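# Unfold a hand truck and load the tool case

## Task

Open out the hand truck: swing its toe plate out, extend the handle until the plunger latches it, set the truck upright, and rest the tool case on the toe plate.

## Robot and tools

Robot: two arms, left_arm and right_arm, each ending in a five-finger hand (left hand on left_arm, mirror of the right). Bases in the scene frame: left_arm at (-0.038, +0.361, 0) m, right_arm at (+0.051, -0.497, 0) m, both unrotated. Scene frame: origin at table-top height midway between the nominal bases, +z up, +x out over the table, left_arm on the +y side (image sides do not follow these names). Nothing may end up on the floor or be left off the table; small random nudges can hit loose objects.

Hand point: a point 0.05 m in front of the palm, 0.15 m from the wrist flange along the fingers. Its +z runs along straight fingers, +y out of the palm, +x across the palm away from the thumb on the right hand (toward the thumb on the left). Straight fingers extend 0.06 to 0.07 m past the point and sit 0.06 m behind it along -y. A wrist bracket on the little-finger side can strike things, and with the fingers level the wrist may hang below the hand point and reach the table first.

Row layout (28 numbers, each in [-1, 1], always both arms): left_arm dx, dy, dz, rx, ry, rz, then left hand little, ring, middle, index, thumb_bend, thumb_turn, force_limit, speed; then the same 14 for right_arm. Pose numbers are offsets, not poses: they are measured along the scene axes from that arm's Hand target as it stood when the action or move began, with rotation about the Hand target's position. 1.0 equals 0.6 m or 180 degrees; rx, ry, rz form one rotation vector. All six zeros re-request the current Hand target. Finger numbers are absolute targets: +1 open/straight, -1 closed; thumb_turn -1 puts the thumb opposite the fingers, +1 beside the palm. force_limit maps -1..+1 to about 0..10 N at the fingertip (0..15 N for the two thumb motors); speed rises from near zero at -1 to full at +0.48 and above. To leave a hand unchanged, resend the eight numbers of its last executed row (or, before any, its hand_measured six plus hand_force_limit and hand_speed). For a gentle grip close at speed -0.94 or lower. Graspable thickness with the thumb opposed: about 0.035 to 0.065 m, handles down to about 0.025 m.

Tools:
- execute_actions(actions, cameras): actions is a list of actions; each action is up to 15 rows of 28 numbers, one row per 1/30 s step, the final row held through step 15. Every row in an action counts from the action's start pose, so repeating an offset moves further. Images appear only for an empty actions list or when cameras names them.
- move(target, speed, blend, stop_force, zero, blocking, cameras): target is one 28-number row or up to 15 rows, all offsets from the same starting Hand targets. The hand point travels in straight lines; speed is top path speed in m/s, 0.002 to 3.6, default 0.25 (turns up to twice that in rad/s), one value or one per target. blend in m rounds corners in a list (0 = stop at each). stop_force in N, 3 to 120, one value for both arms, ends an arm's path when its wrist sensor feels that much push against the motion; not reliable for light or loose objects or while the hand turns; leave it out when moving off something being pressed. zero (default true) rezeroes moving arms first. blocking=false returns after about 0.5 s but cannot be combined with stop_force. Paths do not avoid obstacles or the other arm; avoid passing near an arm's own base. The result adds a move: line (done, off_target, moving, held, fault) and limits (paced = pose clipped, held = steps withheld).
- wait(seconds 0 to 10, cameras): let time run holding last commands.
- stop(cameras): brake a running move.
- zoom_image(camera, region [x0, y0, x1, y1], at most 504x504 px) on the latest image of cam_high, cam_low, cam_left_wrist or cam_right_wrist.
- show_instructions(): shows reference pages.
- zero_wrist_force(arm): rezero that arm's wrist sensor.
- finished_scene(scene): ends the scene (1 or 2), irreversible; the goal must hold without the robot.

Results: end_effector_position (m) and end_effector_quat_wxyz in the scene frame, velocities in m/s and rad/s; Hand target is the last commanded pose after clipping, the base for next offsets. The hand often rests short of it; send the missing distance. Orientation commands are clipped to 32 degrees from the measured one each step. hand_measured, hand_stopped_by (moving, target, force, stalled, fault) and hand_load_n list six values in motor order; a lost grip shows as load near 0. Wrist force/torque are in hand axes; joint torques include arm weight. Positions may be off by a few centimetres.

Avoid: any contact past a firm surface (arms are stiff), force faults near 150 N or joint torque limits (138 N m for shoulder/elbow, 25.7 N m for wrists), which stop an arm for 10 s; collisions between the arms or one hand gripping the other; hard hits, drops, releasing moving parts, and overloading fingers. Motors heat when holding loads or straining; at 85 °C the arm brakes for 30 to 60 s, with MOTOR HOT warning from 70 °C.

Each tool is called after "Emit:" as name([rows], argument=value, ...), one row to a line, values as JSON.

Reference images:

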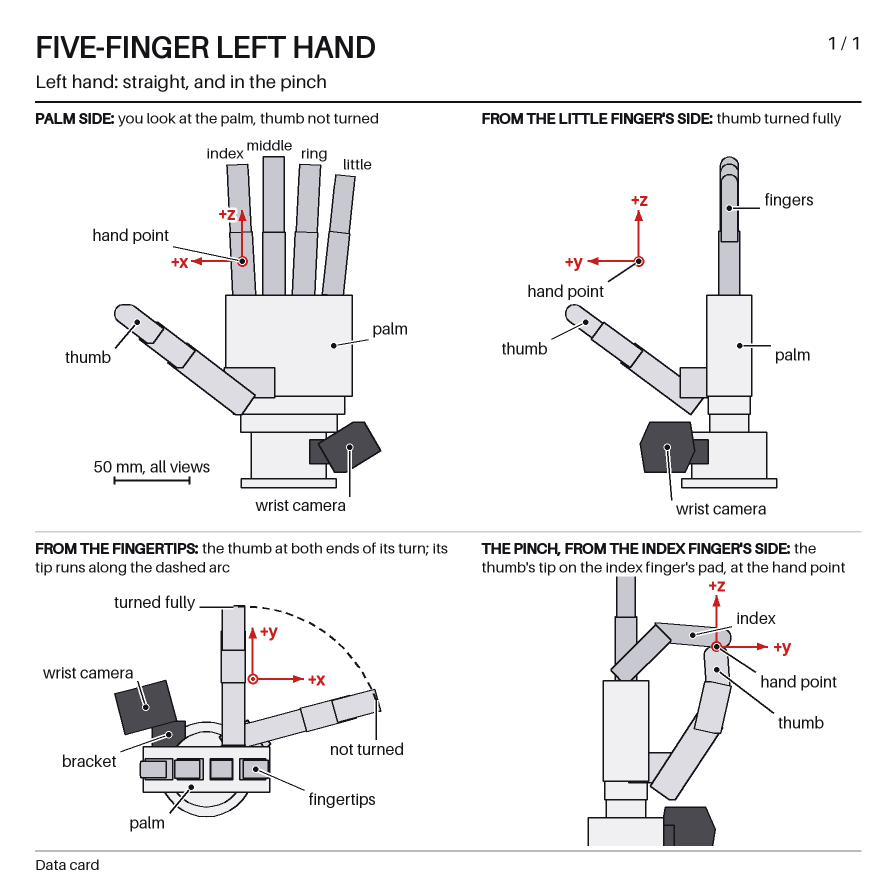

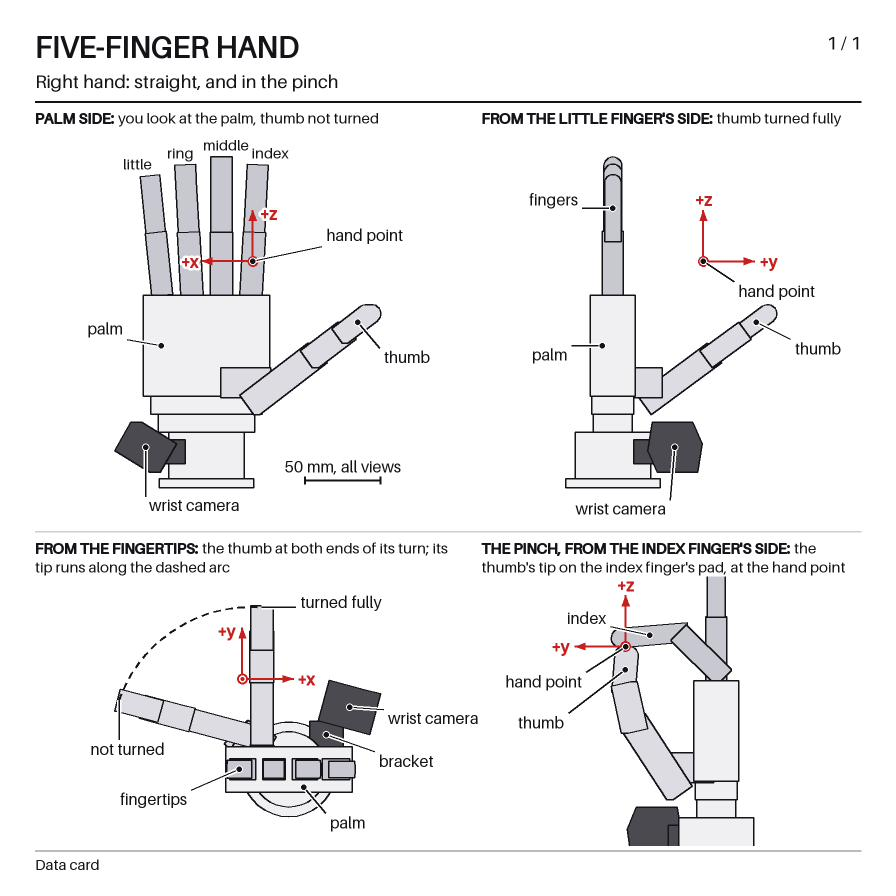

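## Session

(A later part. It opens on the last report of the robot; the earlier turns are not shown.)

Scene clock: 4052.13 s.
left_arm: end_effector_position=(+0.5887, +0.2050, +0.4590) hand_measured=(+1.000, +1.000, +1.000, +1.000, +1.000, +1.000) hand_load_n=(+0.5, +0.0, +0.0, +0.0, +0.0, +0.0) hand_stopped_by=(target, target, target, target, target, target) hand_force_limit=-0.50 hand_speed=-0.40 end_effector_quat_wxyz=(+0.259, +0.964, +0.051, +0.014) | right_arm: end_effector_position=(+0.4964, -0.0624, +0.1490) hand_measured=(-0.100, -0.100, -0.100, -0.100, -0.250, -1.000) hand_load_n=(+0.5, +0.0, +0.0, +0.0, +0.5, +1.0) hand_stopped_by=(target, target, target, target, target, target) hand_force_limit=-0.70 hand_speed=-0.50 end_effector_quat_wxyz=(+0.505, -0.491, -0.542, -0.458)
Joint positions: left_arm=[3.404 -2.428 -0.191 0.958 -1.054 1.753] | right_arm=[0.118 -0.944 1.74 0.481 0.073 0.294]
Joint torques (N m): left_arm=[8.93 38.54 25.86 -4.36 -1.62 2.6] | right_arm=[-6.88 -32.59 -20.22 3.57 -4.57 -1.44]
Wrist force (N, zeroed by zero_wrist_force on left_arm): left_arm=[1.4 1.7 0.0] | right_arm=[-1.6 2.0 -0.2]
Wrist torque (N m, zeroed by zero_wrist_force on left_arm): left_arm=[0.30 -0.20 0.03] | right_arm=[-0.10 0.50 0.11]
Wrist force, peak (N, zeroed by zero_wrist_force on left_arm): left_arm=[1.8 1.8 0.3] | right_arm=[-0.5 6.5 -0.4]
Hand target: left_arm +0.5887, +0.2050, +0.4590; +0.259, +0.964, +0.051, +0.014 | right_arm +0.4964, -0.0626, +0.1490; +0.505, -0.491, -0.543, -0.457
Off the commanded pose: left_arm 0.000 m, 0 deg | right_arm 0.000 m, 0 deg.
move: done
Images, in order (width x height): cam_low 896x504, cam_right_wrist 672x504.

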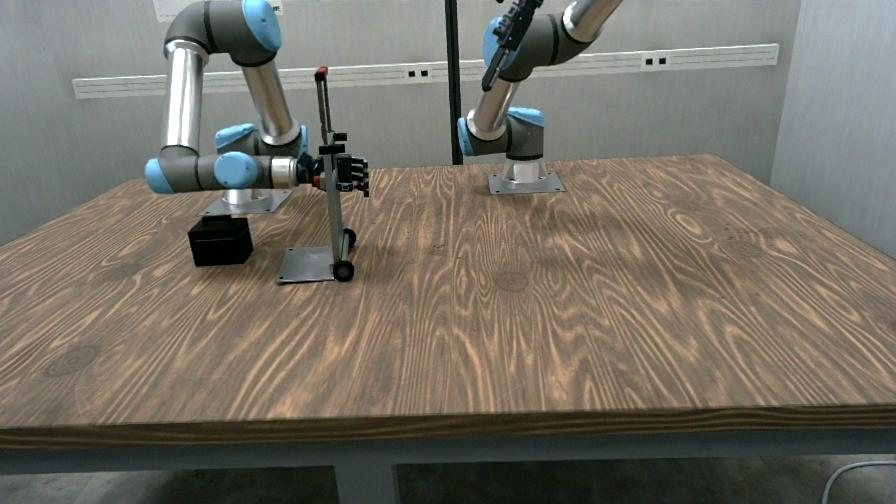

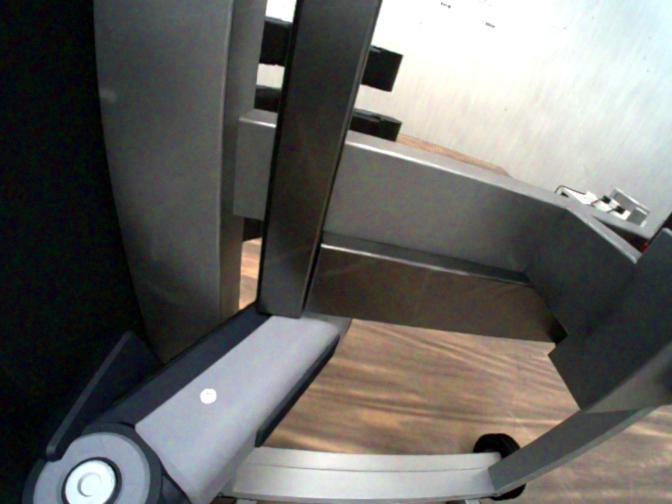

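Emit:
move(target=[0,0,0,0,0,0,1,1,1,1,1,1,-0.5,-0.4,0,0,0,0,0,0,-0.1,-0.1,-0.1,-0.1,0.1,-1,-0.7,-0.5], speed=0.02, cameras=["cam_low","cam_right_wrist"])

Emit:
zoom_image(camera="cam_low", region=[220, 50, 420, 300])

Scene clock: 4061.17 s.
left_arm: end_effector_position=(+0.5887, +0.2050, +0.4590) hand_measured=(+1.000, +1.000, +1.000, +1.000, +1.000, +1.000) hand_load_n=(+0.0, +0.0, +0.0, +0.0, +0.0, +0.0) hand_stopped_by=(target, target, target, target, target, target) hand_force_limit=-0.50 hand_speed=-0.40 end_effector_quat_wxyz=(+0.259, +0.964, +0.051, +0.014) | right_arm: end_effector_position=(+0.4964, -0.0624, +0.1490) hand_measured=(-0.100, -0.100, -0.100, -0.100, +0.100, -1.000) hand_load_n=(+0.0, +0.0, +0.0, +0.0, +0.0, +3.0) hand_stopped_by=(target, target, target, target, target, target) hand_force_limit=-0.70 hand_speed=-0.50 end_effector_quat_wxyz=(+0.505, -0.491, -0.542, -0.458)
Joint positions: left_arm=[3.404 -2.428 -0.191 0.958 -1.054 1.753] | right_arm=[0.118 -0.943 1.74 0.481 0.073 0.293]
Joint torques (N m): left_arm=[8.87 38.55 25.68 -4.29 -1.6 2.54] | right_arm=[-7.04 -37.37 -20.42 2.91 -2.57 -1.45]
Wrist force (N, zeroed by zero_wrist_force on left_arm): left_arm=[1.5 1.6 0.0] | right_arm=[-6.1 -1.8 -0.2]
Wrist torque (N m, zeroed by zero_wrist_force on left_arm): left_arm=[0.28 -0.22 0.04] | right_arm=[-0.35 0.80 -0.01]
Wrist force, peak (N, zeroed by zero_wrist_force on left_arm): left_arm=[1.7 1.8 -0.2] | right_arm=[-6.4 -2.9 -0.4]
Hand target: left_arm +0.5887, +0.2050, +0.4590; +0.259, +0.964, +0.051, +0.014 | right_arm +0.4964, -0.0624, +0.1490; +0.505, -0.491, -0.542, -0.458
Off the commanded pose: left_arm 0.000 m, 0 deg | right_arm 0.000 m, 0 deg.
move: done
Images, in order (width x height): cam_low 896x504, cam_right_wrist 672x504.

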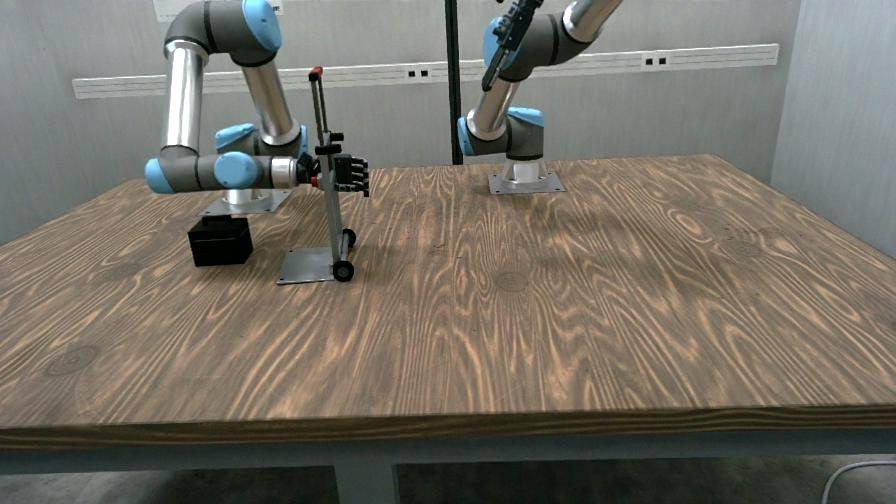

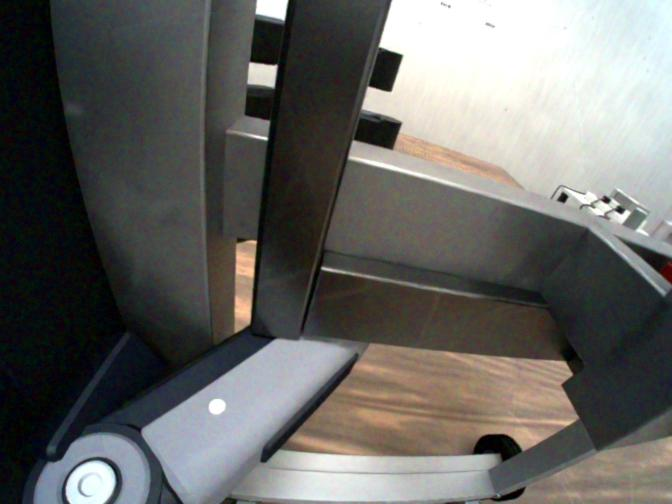

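Scaled by 2.016.

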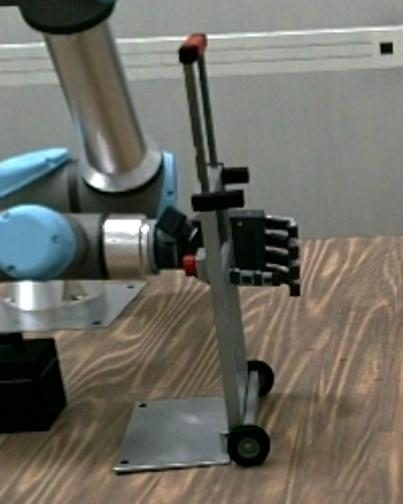

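Emit:
move(target=[0,0,0,0,0,0,1,1,1,1,1,1,-0.5,-0.4,0,0.0,-0.014,0,0,0,-0.1,-0.1,-0.1,-0.1,0.1,-1,-0.7,-0.5], speed=0.02, cameras=["cam_low","cam_right_wrist"])

Emit:
zoom_image(camera="cam_low", region=[220, 50, 420, 300])

Scene clock: 4081.93 s.
left_arm: end_effector_position=(+0.5887, +0.2050, +0.4590) hand_measured=(+1.000, +1.000, +1.000, +1.000, +1.000, +1.000) hand_load_n=(+0.0, +0.0, +0.0, +0.0, +0.0, +0.0) hand_stopped_by=(target, target, target, target, target, target) hand_force_limit=-0.50 hand_speed=-0.40 end_effector_quat_wxyz=(+0.259, +0.964, +0.051, +0.014) | right_arm: end_effector_position=(+0.4964, -0.0624, +0.1407) hand_measured=(-0.100, -0.100, -0.100, -0.100, +0.100, -1.000) hand_load_n=(+0.0, +0.0, +0.0, +0.0, +0.5, +0.5) hand_stopped_by=(target, target, target, target, target, target) hand_force_limit=-0.70 hand_speed=-0.50 end_effector_quat_wxyz=(+0.505, -0.491, -0.542, -0.458)
Joint positions: left_arm=[3.404 -2.428 -0.191 0.958 -1.054 1.753] | right_arm=[0.118 -0.929 1.743 0.466 0.073 0.291]
Joint torques (N m): left_arm=[8.88 38.98 25.8 -4.3 -1.5 2.47] | right_arm=[-6.05 -31.49 -3.67 0.81 -1.07 1.41]
Wrist force (N, zeroed by zero_wrist_force on left_arm): left_arm=[1.6 1.6 -0.1] | right_arm=[0.9 1.3 -0.6]
Wrist torque (N m, zeroed by zero_wrist_force on left_arm): left_arm=[0.28 -0.23 0.05] | right_arm=[-0.12 0.34 0.09]
Wrist force, peak (N, zeroed by zero_wrist_force on left_arm): left_arm=[1.6 1.9 -0.2] | right_arm=[-6.4 -1.9 -0.4]
Hand target: left_arm +0.5887, +0.2050, +0.4590; +0.259, +0.964, +0.051, +0.014 | right_arm +0.4964, -0.0624, +0.1406; +0.505, -0.491, -0.542, -0.458
Off the commanded pose: left_arm 0.000 m, 0 deg | right_arm 0.000 m, 0 deg.
move: done
Images, in order (width x height): cam_low 896x504, cam_right_wrist 672x504.

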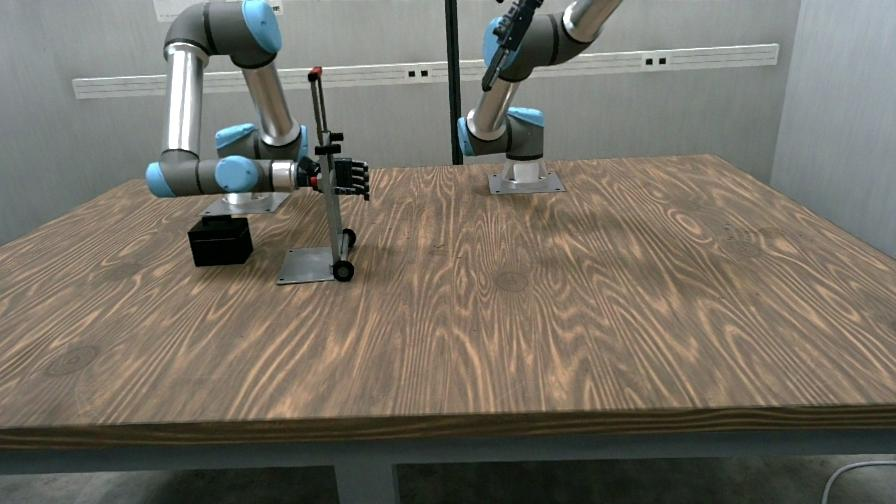

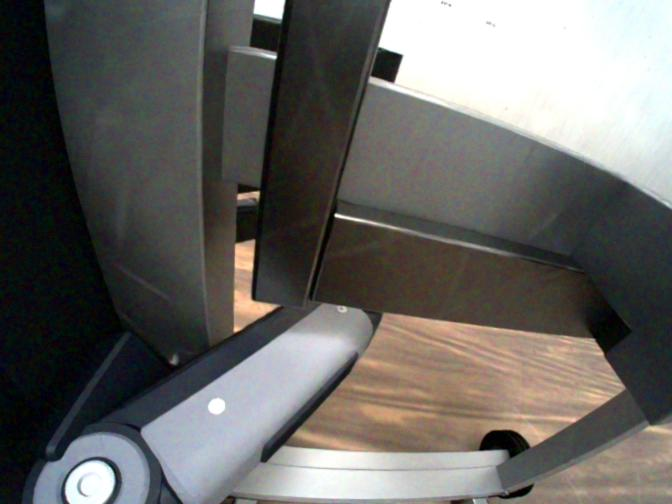

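Scaled by 2.016.

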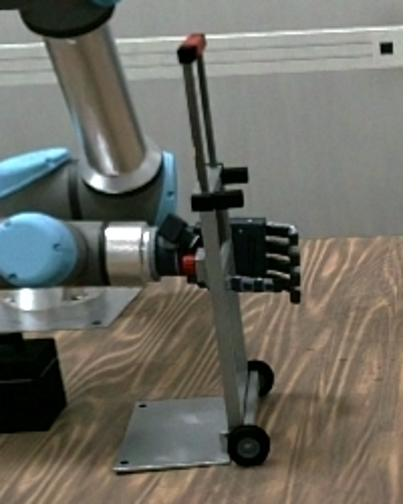

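Emit:
move(target=[0,0,0,0,0,0,1,1,1,1,1,1,-0.5,-0.4,0,-0.006,-0.0,0,0,0,-0.1,-0.1,-0.1,-0.1,0.1,-1,-0.7,-0.5], speed=0.02, cameras=["cam_low","cam_right_wrist"])

Emit:
zoom_image(camera="cam_low", region=[220, 50, 420, 300])

Scene clock: 4088.60 s.
left_arm: end_effector_position=(+0.5887, +0.2050, +0.4590) hand_measured=(+1.000, +1.000, +1.000, +1.000, +1.000, +1.000) hand_load_n=(+0.0, +0.0, +0.0, +0.0, +0.0, +0.0) hand_stopped_by=(target, target, target, target, target, target) hand_force_limit=-0.50 hand_speed=-0.40 end_effector_quat_wxyz=(+0.259, +0.964, +0.051, +0.014) | right_arm: end_effector_position=(+0.4963, -0.0658, +0.1406) hand_measured=(-0.100, -0.100, -0.100, -0.100, +0.100, -1.000) hand_load_n=(+0.0, +0.0, +0.0, +0.0, +0.0, +0.5) hand_stopped_by=(target, target, target, target, target, target) hand_force_limit=-0.70 hand_speed=-0.50 end_effector_quat_wxyz=(+0.505, -0.492, -0.541, -0.459)
Joint positions: left_arm=[3.404 -2.428 -0.191 0.958 -1.054 1.753] | right_arm=[0.11 -0.916 1.746 0.526 0.072 0.216]
Joint torques (N m): left_arm=[8.73 38.8 25.68 -4.24 -1.55 2.46] | right_arm=[-8.12 -32.31 -20.79 3.76 -4.23 -1.59]
Wrist force (N, zeroed by zero_wrist_force on left_arm): left_arm=[1.5 1.5 0.0] | right_arm=[-0.4 -0.9 0.8]
Wrist torque (N m, zeroed by zero_wrist_force on left_arm): left_arm=[0.27 -0.22 0.05] | right_arm=[-0.31 0.42 0.11]
Wrist force, peak (N, zeroed by zero_wrist_force on left_arm): left_arm=[1.6 1.9 0.1] | right_arm=[0.1 2.9 -0.4]
Hand target: left_arm +0.5887, +0.2050, +0.4590; +0.259, +0.964, +0.051, +0.014 | right_arm +0.4964, -0.0660, +0.1406; +0.505, -0.491, -0.542, -0.458
Off the commanded pose: left_arm 0.000 m, 0 deg | right_arm 0.000 m, 0 deg.
move: done
Images, in order (width x height): cam_low 896x504, cam_right_wrist 672x504.

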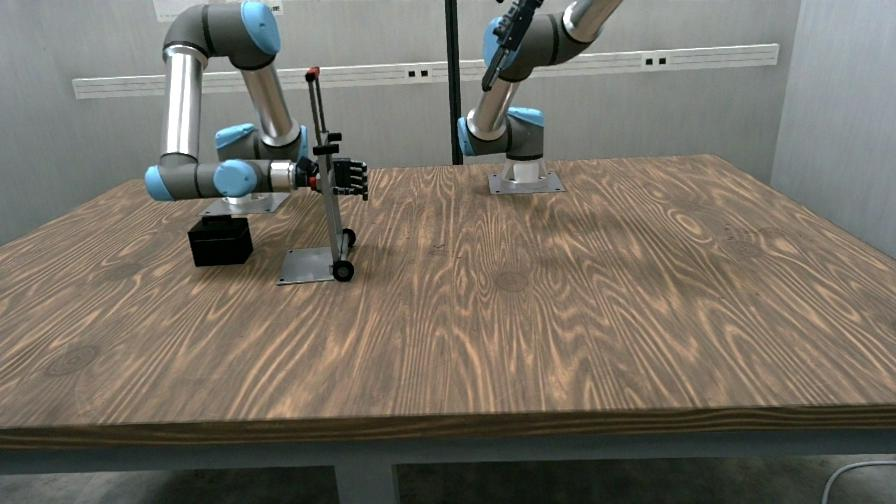

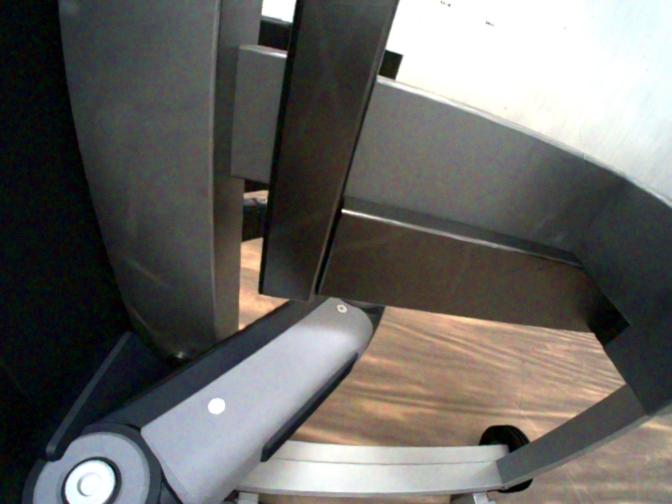

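Scaled by 2.016.

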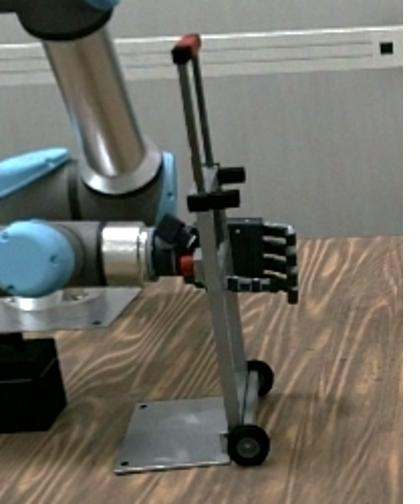

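Emit:
move(target=[0,0,0,0,0,0,1,1,1,1,1,1,-0.5,-0.4,0,-0.008,-0.0,0,0,0,-0.1,-0.1,-0.1,-0.1,0.1,-1,-0.7,-0.5], speed=0.02, cameras=["cam_low","cam_right_wrist"])

Emit:
zoom_image(camera="cam_low", region=[220, 50, 420, 300])

Scene clock: 4099.07 s.
left_arm: end_effector_position=(+0.5887, +0.2050, +0.4590) hand_measured=(+1.000, +1.000, +1.000, +1.000, +1.000, +1.000) hand_load_n=(+0.0, +0.0, +0.0, +0.0, +0.0, +0.0) hand_stopped_by=(target, target, target, target, target, target) hand_force_limit=-0.50 hand_speed=-0.40 end_effector_quat_wxyz=(+0.259, +0.964, +0.051, +0.014) | right_arm: end_effector_position=(+0.4964, -0.0705, +0.1406) hand_measured=(-0.100, -0.100, -0.100, -0.100, +0.100, -1.000) hand_load_n=(+0.0, +0.0, +0.0, +0.0, +0.0, +0.0) hand_stopped_by=(target, target, target, target, target, target) hand_force_limit=-0.70 hand_speed=-0.50 end_effector_quat_wxyz=(+0.504, -0.492, -0.541, -0.459)
Joint positions: left_arm=[3.404 -2.428 -0.191 0.958 -1.054 1.753] | right_arm=[0.099 -0.896 1.75 0.619 0.07 0.097]
Joint torques (N m): left_arm=[8.51 38.67 25.69 -4.16 -1.4 2.58] | right_arm=[-9.23 -32.63 -19.72 3.54 -4.03 -1.39]
Wrist force (N, zeroed by zero_wrist_force on left_arm): left_arm=[1.7 1.5 -0.3] | right_arm=[0.1 -1.4 0.9]
Wrist torque (N m, zeroed by zero_wrist_force on left_arm): left_arm=[0.29 -0.25 0.06] | right_arm=[-0.34 0.37 0.11]
Wrist force, peak (N, zeroed by zero_wrist_force on left_arm): left_arm=[1.7 1.9 -0.2] | right_arm=[0.2 -1.5 1.2]
Hand target: left_arm +0.5887, +0.2050, +0.4590; +0.259, +0.964, +0.051, +0.014 | right_arm +0.4964, -0.0708, +0.1406; +0.505, -0.491, -0.542, -0.458
Off the commanded pose: left_arm 0.000 m, 0 deg | right_arm 0.000 m, 0 deg.
move: done
Images, in order (width x height): cam_low 896x504, cam_right_wrist 672x504.

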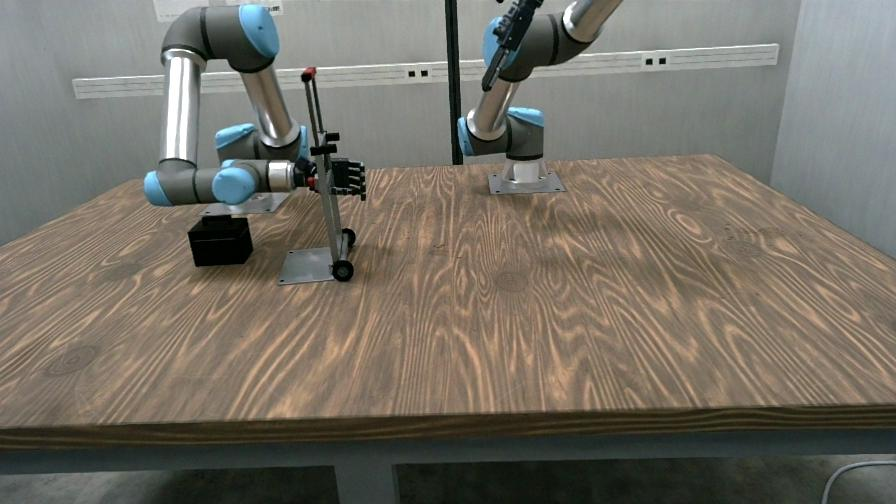

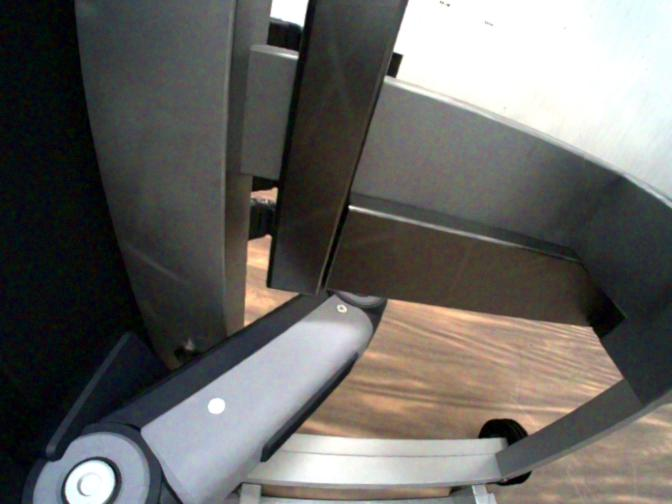

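Scaled by 2.016.

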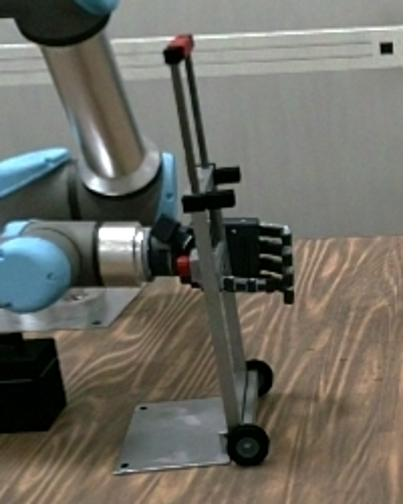

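Emit:
move(target=[0,0,0,0,0,0,1,1,1,1,1,1,-0.5,-0.4,0,-0.012,-0.0,0,0,0,-0.1,-0.1,-0.1,-0.1,0.1,-1,-0.7,-0.5], speed=0.02, cameras=["cam_low","cam_right_wrist"])

Emit:
zoom_image(camera="cam_low", region=[220, 50, 420, 300])

Scene clock: 4113.13 s.
left_arm: end_effector_position=(+0.5887, +0.2050, +0.4590) hand_measured=(+1.000, +1.000, +1.000, +1.000, +1.000, +1.000) hand_load_n=(+0.0, +0.0, +0.0, +0.0, +0.0, +0.0) hand_stopped_by=(target, target, target, target, target, target) hand_force_limit=-0.50 hand_speed=-0.40 end_effector_quat_wxyz=(+0.259, +0.964, +0.051, +0.014) | right_arm: end_effector_position=(+0.4964, -0.0776, +0.1406) hand_measured=(-0.100, -0.100, -0.100, -0.100, +0.100, -1.000) hand_load_n=(+0.0, +0.0, +0.0, +0.0, +0.0, +0.0) hand_stopped_by=(target, target, target, target, target, target) hand_force_limit=-0.70 hand_speed=-0.50 end_effector_quat_wxyz=(+0.503, -0.494, -0.540, -0.460)
Joint positions: left_arm=[3.404 -2.428 -0.191 0.958 -1.054 1.753] | right_arm=[0.083 -0.87 1.765 0.754 0.071 -0.079]
Joint torques (N m): left_arm=[8.59 39 25.52 -4.15 -1.45 2.39] | right_arm=[-9.03 -32.09 -2.76 3.75 0.79 -1.24]
Wrist force (N, zeroed by zero_wrist_force on left_arm): left_arm=[1.3 1.6 -0.1] | right_arm=[-0.1 -1.1 1.2]
Wrist torque (N m, zeroed by zero_wrist_force on left_arm): left_arm=[0.28 -0.19 0.03] | right_arm=[-0.32 0.40 0.11]
Wrist force, peak (N, zeroed by zero_wrist_force on left_arm): left_arm=[1.8 1.7 -0.2] | right_arm=[0.1 -1.6 1.2]
Hand target: left_arm +0.5887, +0.2050, +0.4590; +0.259, +0.964, +0.051, +0.014 | right_arm +0.4964, -0.0780, +0.1406; +0.505, -0.491, -0.542, -0.458
Off the commanded pose: left_arm 0.000 m, 0 deg | right_arm 0.000 m, 0 deg.
move: done
Images, in order (width x height): cam_low 896x504, cam_right_wrist 672x504.

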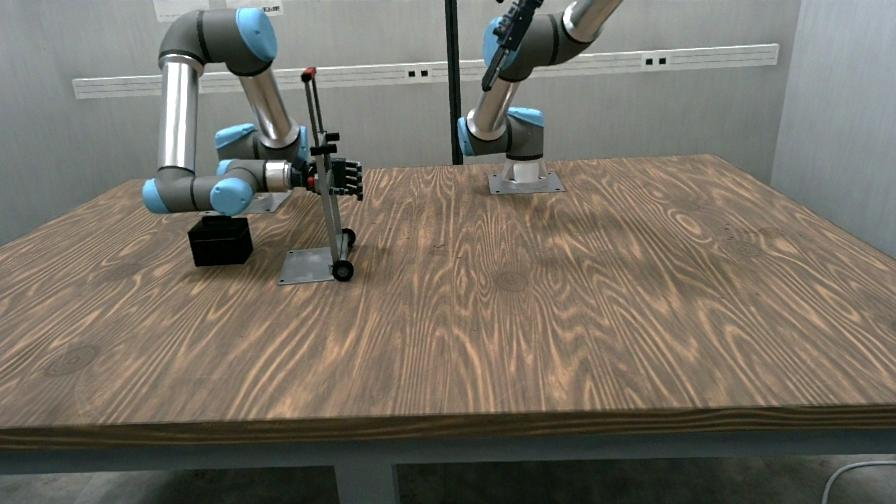

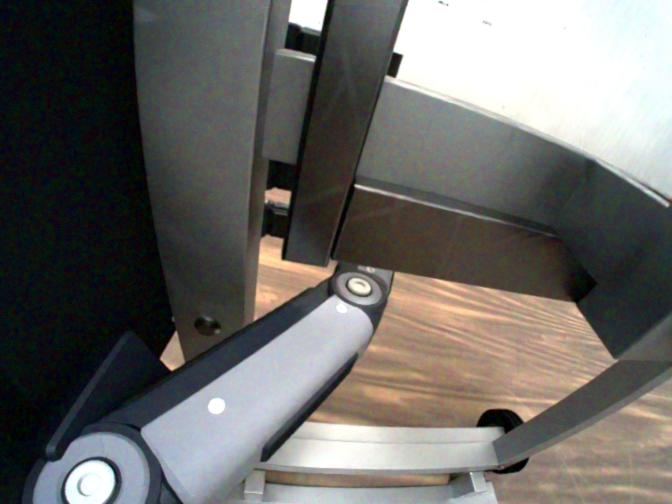

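Scaled by 2.016.

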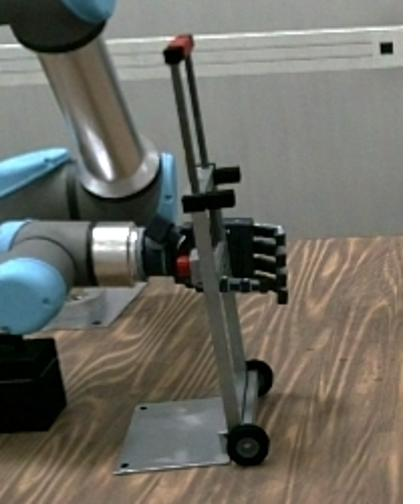

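Emit:
zoom_image(camera="cam_low", region=[120, 120, 380, 290])

Scaled by 1.938.

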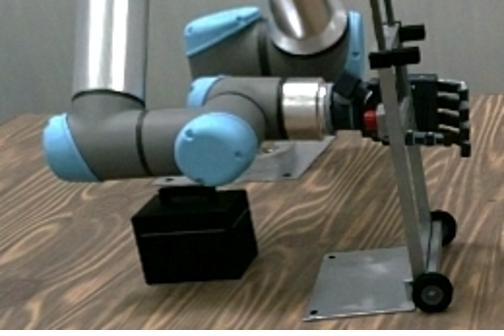

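Emit:
move([
  [0,0,0,0,0,0,1,1,1,1,1,1,-0.5,-0.4,0,0,0,-0.1105,-0.0104,0,-0.1,-0.1,-0.1,-0.1,0.1,-1,-0.7,-0.5],
  [0,0,0,0,0,0,1,1,1,1,1,1,-0.5,-0.4,0.0028,-0.03,0,-0.1105,-0.0104,0,-0.1,-0.1,-0.1,-0.1,0.1,-1,-0.7,-0.5],
], speed=0.05, cameras=["cam_low","cam_right_wrist"])

Emit:
zoom_image(camera="cam_low", region=[120, 50, 420, 300])

Scene clock: 4142.77 s.
left_arm: end_effector_position=(+0.5887, +0.2050, +0.4590) hand_measured=(+1.000, +1.000, +1.000, +1.000, +1.000, +1.000) hand_load_n=(+0.0, +0.0, +0.0, +0.0, +0.0, +0.0) hand_stopped_by=(target, target, target, target, target, target) hand_force_limit=-0.50 hand_speed=-0.40 end_effector_quat_wxyz=(+0.259, +0.964, +0.051, +0.014) | right_arm: end_effector_position=(+0.4980, -0.0959, +0.1406) hand_measured=(-0.100, -0.100, -0.100, -0.100, +0.100, -1.000) hand_load_n=(+0.0, +0.0, +0.0, +0.5, +0.0, +0.0) hand_stopped_by=(target, target, target, target, target, target) hand_force_limit=-0.70 hand_speed=-0.50 end_effector_quat_wxyz=(-0.404, +0.564, +0.621, +0.366)
Joint positions: left_arm=[3.404 -2.428 -0.191 0.958 -1.054 1.753] | right_arm=[0.113 -1.018 1.708 0.844 0.419 0.04]
Joint torques (N m): left_arm=[8.16 39.14 25.35 -4.2 -1.34 2.37] | right_arm=[-10.75 -29.73 -7.63 3.38 -3.41 -1.4]
Wrist force (N, zeroed by zero_wrist_force on left_arm): left_arm=[1.6 1.5 0.2] | right_arm=[1.2 -4.1 3.3]
Wrist torque (N m, zeroed by zero_wrist_force on left_arm): left_arm=[0.26 -0.22 0.06] | right_arm=[-0.48 0.37 0.07]
Wrist force, peak (N, zeroed by zero_wrist_force on left_arm): left_arm=[1.8 1.8 -0.3] | right_arm=[-12.4 0.6 5.3]
Hand target: left_arm +0.5887, +0.2050, +0.4590; +0.259, +0.964, +0.051, +0.014 | right_arm +0.4980, -0.0960, +0.1406; -0.404, +0.564, +0.621, +0.366
Off the commanded pose: left_arm 0.000 m, 0 deg | right_arm 0.000 m, 0 deg.
move: done
Images, in order (width x height): cam_low 896x504, cam_right_wrist 672x504.

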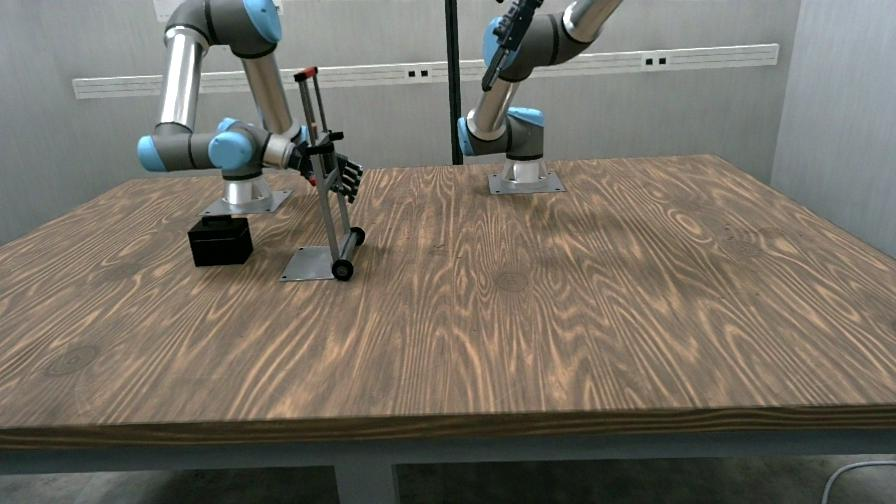

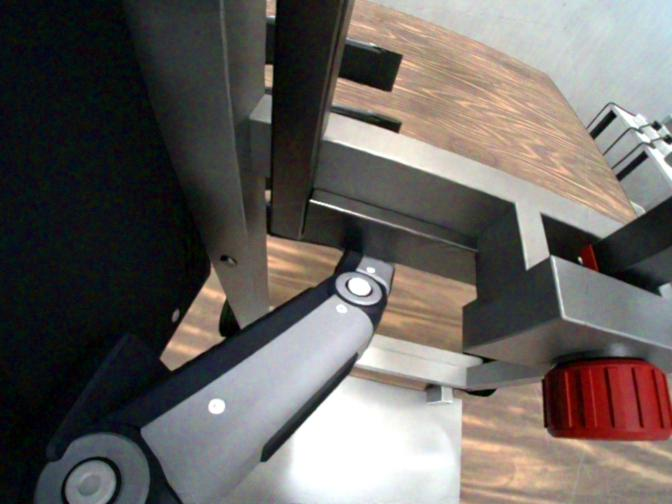

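Scaled by 1.680.

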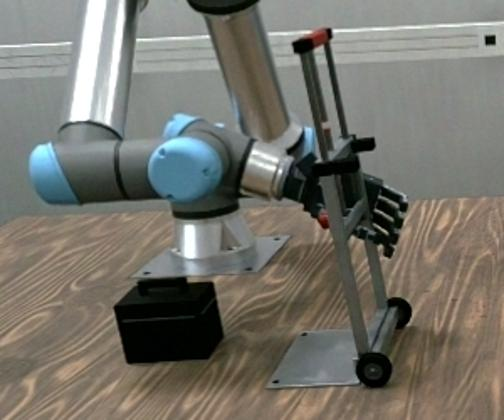

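Emit:
move(target=[0,0,0,0,0,0,1,1,1,1,1,1,-0.5,-0.4,-0.007,0.01,0,0,0,0,-0.1,-0.1,-0.1,-0.1,0.1,-1,-0.7,-0.5], speed=0.03, cameras=["cam_low","cam_right_wrist","cam_high"])

Emit:
zoom_image(camera="cam_high", region=[300, 150, 520, 400])

Scene clock: 4157.93 s.
left_arm: end_effector_position=(+0.5887, +0.2050, +0.4590) hand_measured=(+1.000, +1.000, +1.000, +1.000, +1.000, +1.000) hand_load_n=(+0.0, +0.0, +0.0, +0.0, +0.0, +0.0) hand_stopped_by=(target, target, target, target, target, target) hand_force_limit=-0.50 hand_speed=-0.40 end_effector_quat_wxyz=(+0.259, +0.964, +0.051, +0.014) | right_arm: end_effector_position=(+0.4939, -0.0900, +0.1406) hand_measured=(-0.100, -0.100, -0.100, -0.100, +0.100, -1.000) hand_load_n=(+0.5, +0.0, +0.0, +0.0, +0.0, +2.0) hand_stopped_by=(target, target, target, target, target, target) hand_force_limit=-0.70 hand_speed=-0.50 end_effector_quat_wxyz=(-0.404, +0.564, +0.621, +0.366)
Joint positions: left_arm=[3.404 -2.428 -0.191 0.958 -1.054 1.753] | right_arm=[0.128 -1.025 1.711 0.816 0.42 0.077]
Joint torques (N m): left_arm=[7.3 39.31 25.09 -4.14 -1.31 2.38] | right_arm=[11.62 -45.74 -6.27 0.99 0.51 1.29]
Wrist force (N, zeroed by zero_wrist_force on left_arm): left_arm=[1.6 1.3 0.0] | right_arm=[-2.3 -0.9 1.0]
Wrist torque (N m, zeroed by zero_wrist_force on left_arm): left_arm=[0.24 -0.23 0.07] | right_arm=[-0.31 0.44 -0.05]
Wrist force, peak (N, zeroed by zero_wrist_force on left_arm): left_arm=[1.6 1.9 0.2] | right_arm=[1.3 -4.5 3.6]
Hand target: left_arm +0.5887, +0.2050, +0.4590; +0.259, +0.964, +0.051, +0.014 | right_arm +0.4938, -0.0900, +0.1406; -0.404, +0.564, +0.621, +0.366
Off the commanded pose: left_arm 0.000 m, 0 deg | right_arm 0.000 m, 0 deg.
move: done
Images, in order (width x height): cam_high 896x504, cam_low 896x504, cam_right_wrist 672x504.

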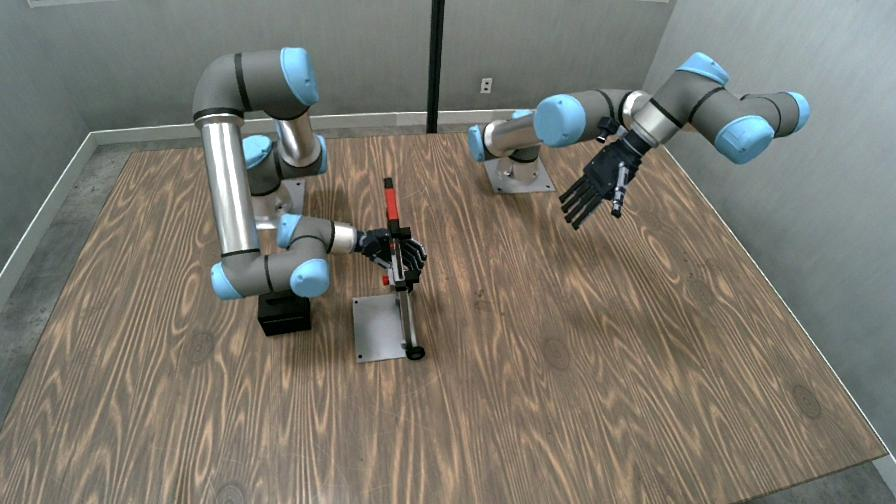

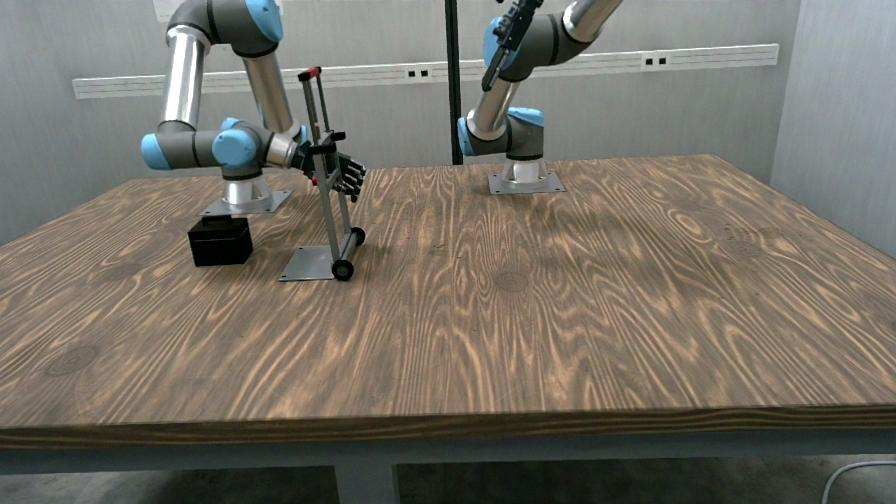

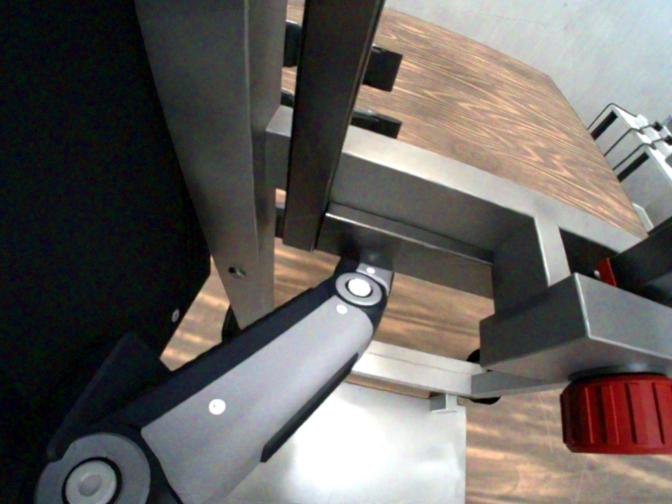

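Scaled by 2.016.

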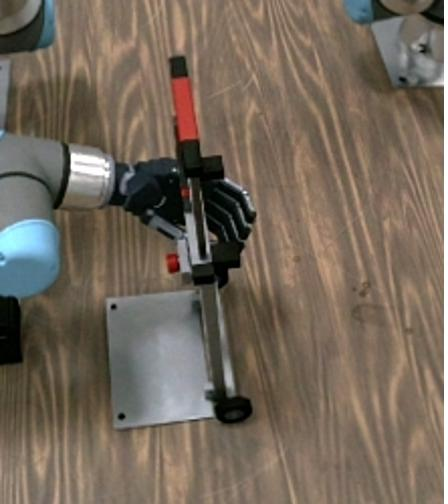

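Emit:
move(target=[0,0,0,0,0,0,1,1,1,1,1,1,-0.5,-0.4,0,0,-0.025,0,0,0,-0.1,-0.1,-0.1,-0.1,0.1,-1,-0.7,-0.5], speed=0.03, cameras=["cam_low","cam_right_wrist"])

Emit:
zoom_image(camera="cam_low", region=[220, 50, 420, 300])

Scene clock: 4168.70 s.
left_arm: end_effector_position=(+0.5887, +0.2050, +0.4590) hand_measured=(+1.000, +1.000, +1.000, +1.000, +1.000, +1.000) hand_load_n=(+0.0, +0.0, +0.0, +0.0, +0.0, +0.0) hand_stopped_by=(target, target, target, target, target, target) hand_force_limit=-0.50 hand_speed=-0.40 end_effector_quat_wxyz=(+0.259, +0.964, +0.051, +0.014) | right_arm: end_effector_position=(+0.4938, -0.0900, +0.1258) hand_measured=(-0.100, -0.100, -0.100, -0.100, +0.100, -1.000) hand_load_n=(+0.0, +0.0, +0.0, +0.0, +0.0, +0.0) hand_stopped_by=(target, target, target, target, target, target) hand_force_limit=-0.70 hand_speed=-0.50 end_effector_quat_wxyz=(-0.404, +0.564, +0.621, +0.366)
Joint positions: left_arm=[3.404 -2.428 -0.191 0.958 -1.054 1.753] | right_arm=[0.128 -1.003 1.721 0.783 0.42 0.077]
Joint torques (N m): left_arm=[8.39 39.46 25.45 -4.02 -1.25 2.29] | right_arm=[4.55 -30.71 -6.05 0.84 0.38 1.42]
Wrist force (N, zeroed by zero_wrist_force on left_arm): left_arm=[1.7 1.5 0.0] | right_arm=[-0.1 -1.4 0.9]
Wrist torque (N m, zeroed by zero_wrist_force on left_arm): left_arm=[0.27 -0.24 0.06] | right_arm=[-0.32 0.33 -0.05]
Wrist force, peak (N, zeroed by zero_wrist_force on left_arm): left_arm=[1.9 1.7 -0.3] | right_arm=[-2.5 -0.5 1.0]
Hand target: left_arm +0.5887, +0.2050, +0.4590; +0.259, +0.964, +0.051, +0.014 | right_arm +0.4938, -0.0900, +0.1256; -0.404, +0.564, +0.621, +0.366
Off the commanded pose: left_arm 0.000 m, 0 deg | right_arm 0.000 m, 0 deg.
move: done
Images, in order (width x height): cam_low 896x504, cam_right_wrist 672x504.

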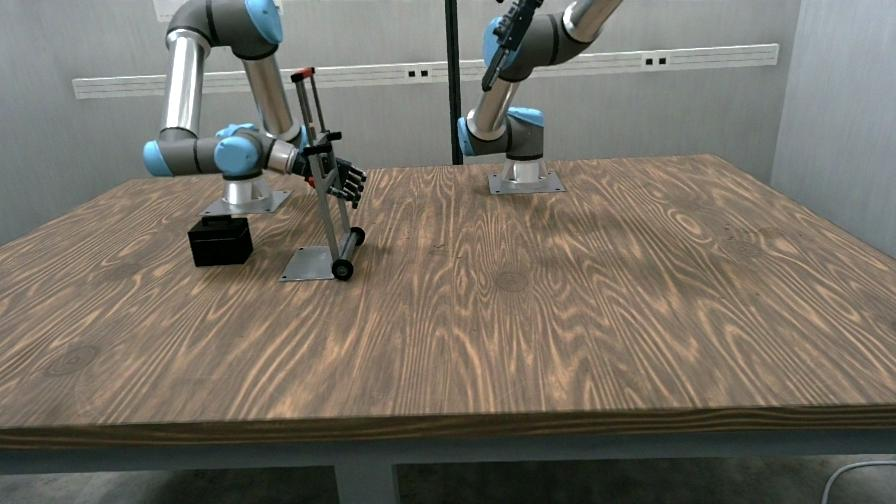

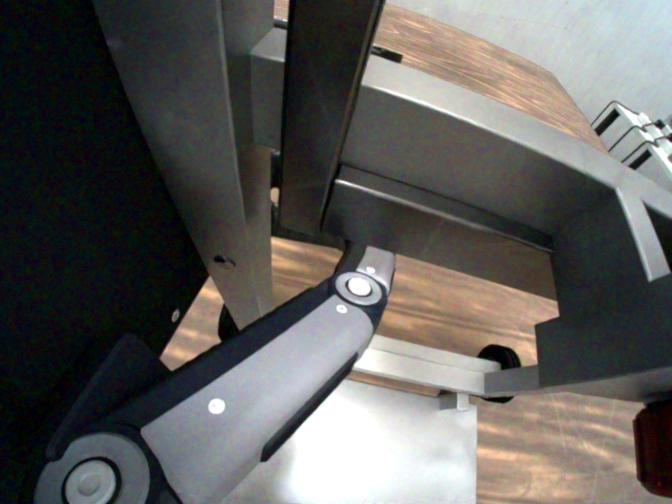

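Scaled by 2.016.

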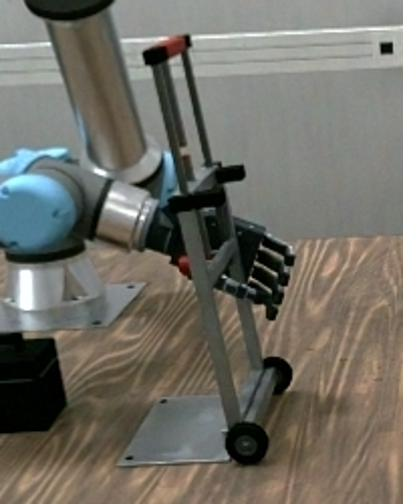

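Emit:
move([
  [0,0,0,0,0,0,1,1,1,1,1,1,-0.5,-0.4,0,0,-0.012,0,0,0,-0.1,-0.1,-0.1,-0.1,0.1,-1,-0.7,-0.5],
  [0,0,0,0,0,0,1,1,1,1,1,1,-0.5,-0.4,0,0,-0.012,0,0,0,-0.1,-0.1,-0.1,-0.1,1,-1,-0.7,-0.5],
], speed=0.03, cameras=["cam_low","cam_right_wrist"])

Emit:
zoom_image(camera="cam_low", region=[220, 50, 420, 300])

Scene clock: 4214.77 s.
left_arm: end_effector_position=(+0.5887, +0.2050, +0.4590) hand_measured=(+1.000, +1.000, +1.000, +1.000, +1.000, +1.000) hand_load_n=(+0.0, +0.0, +0.0, +0.0, +0.0, +0.0) hand_stopped_by=(target, target, target, target, target, target) hand_force_limit=-0.50 hand_speed=-0.40 end_effector_quat_wxyz=(+0.259, +0.964, +0.051, +0.014) | right_arm: end_effector_position=(+0.4938, -0.0900, +0.1184) hand_measured=(-0.100, -0.100, -0.100, -0.100, +1.000, -1.000) hand_load_n=(+0.0, +0.0, +0.0, +0.0, +0.0, +0.0) hand_stopped_by=(target, target, target, target, target, target) hand_force_limit=-0.70 hand_speed=-0.50 end_effector_quat_wxyz=(-0.404, +0.564, +0.621, +0.366)
Joint positions: left_arm=[3.404 -2.428 -0.191 0.958 -1.054 1.753] | right_arm=[0.128 -0.991 1.725 0.767 0.42 0.077]
Joint torques (N m): left_arm=[7.66 39.92 24.98 -4.02 -1.18 2.24] | right_arm=[9.44 -30.75 -5.63 0.96 -2.94 1.45]
Wrist force (N, zeroed by zero_wrist_force on left_arm): left_arm=[1.3 1.4 -0.3] | right_arm=[-0.1 -1.0 1.2]
Wrist torque (N m, zeroed by zero_wrist_force on left_arm): left_arm=[0.26 -0.20 0.05] | right_arm=[-0.28 0.33 -0.04]
Wrist force, peak (N, zeroed by zero_wrist_force on left_arm): left_arm=[1.7 1.8 -0.2] | right_arm=[-0.5 -1.4 1.2]
Hand target: left_arm +0.5887, +0.2050, +0.4590; +0.259, +0.964, +0.051, +0.014 | right_arm +0.4938, -0.0900, +0.1184; -0.404, +0.564, +0.621, +0.366
Off the commanded pose: left_arm 0.000 m, 0 deg | right_arm 0.000 m, 0 deg.
move: done
Images, in order (width x height): cam_low 896x504, cam_right_wrist 672x504.

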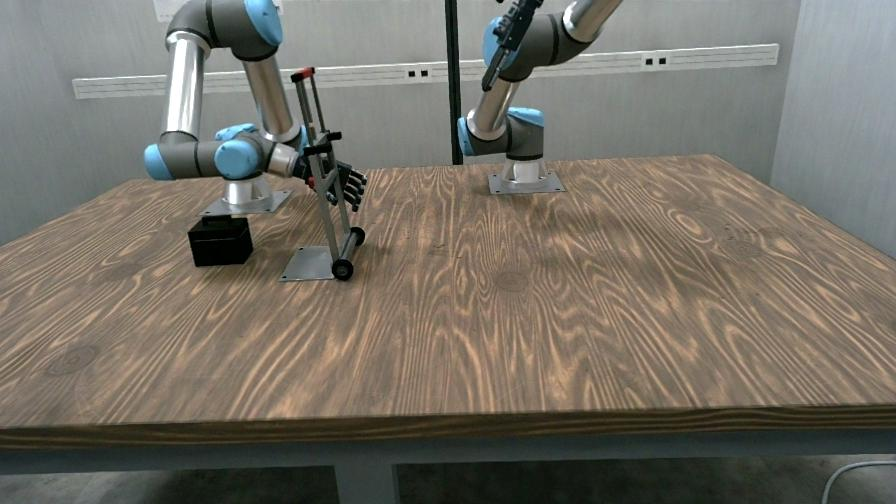

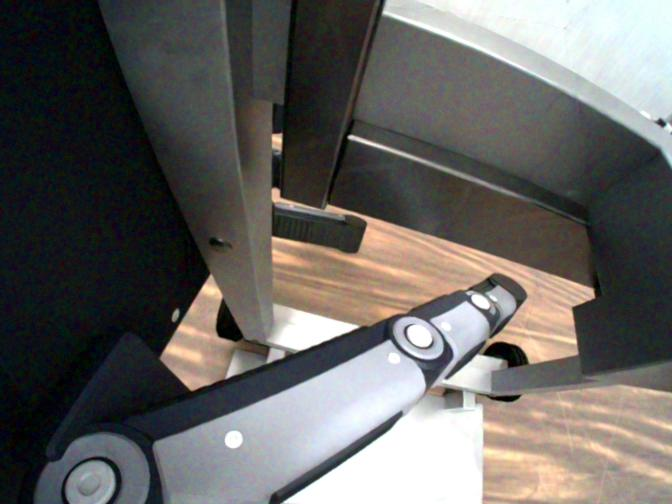

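Scaled by 2.016.

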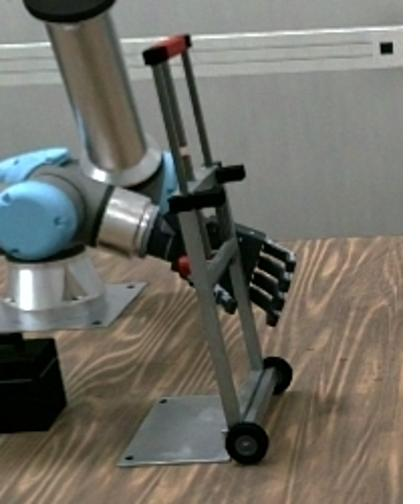

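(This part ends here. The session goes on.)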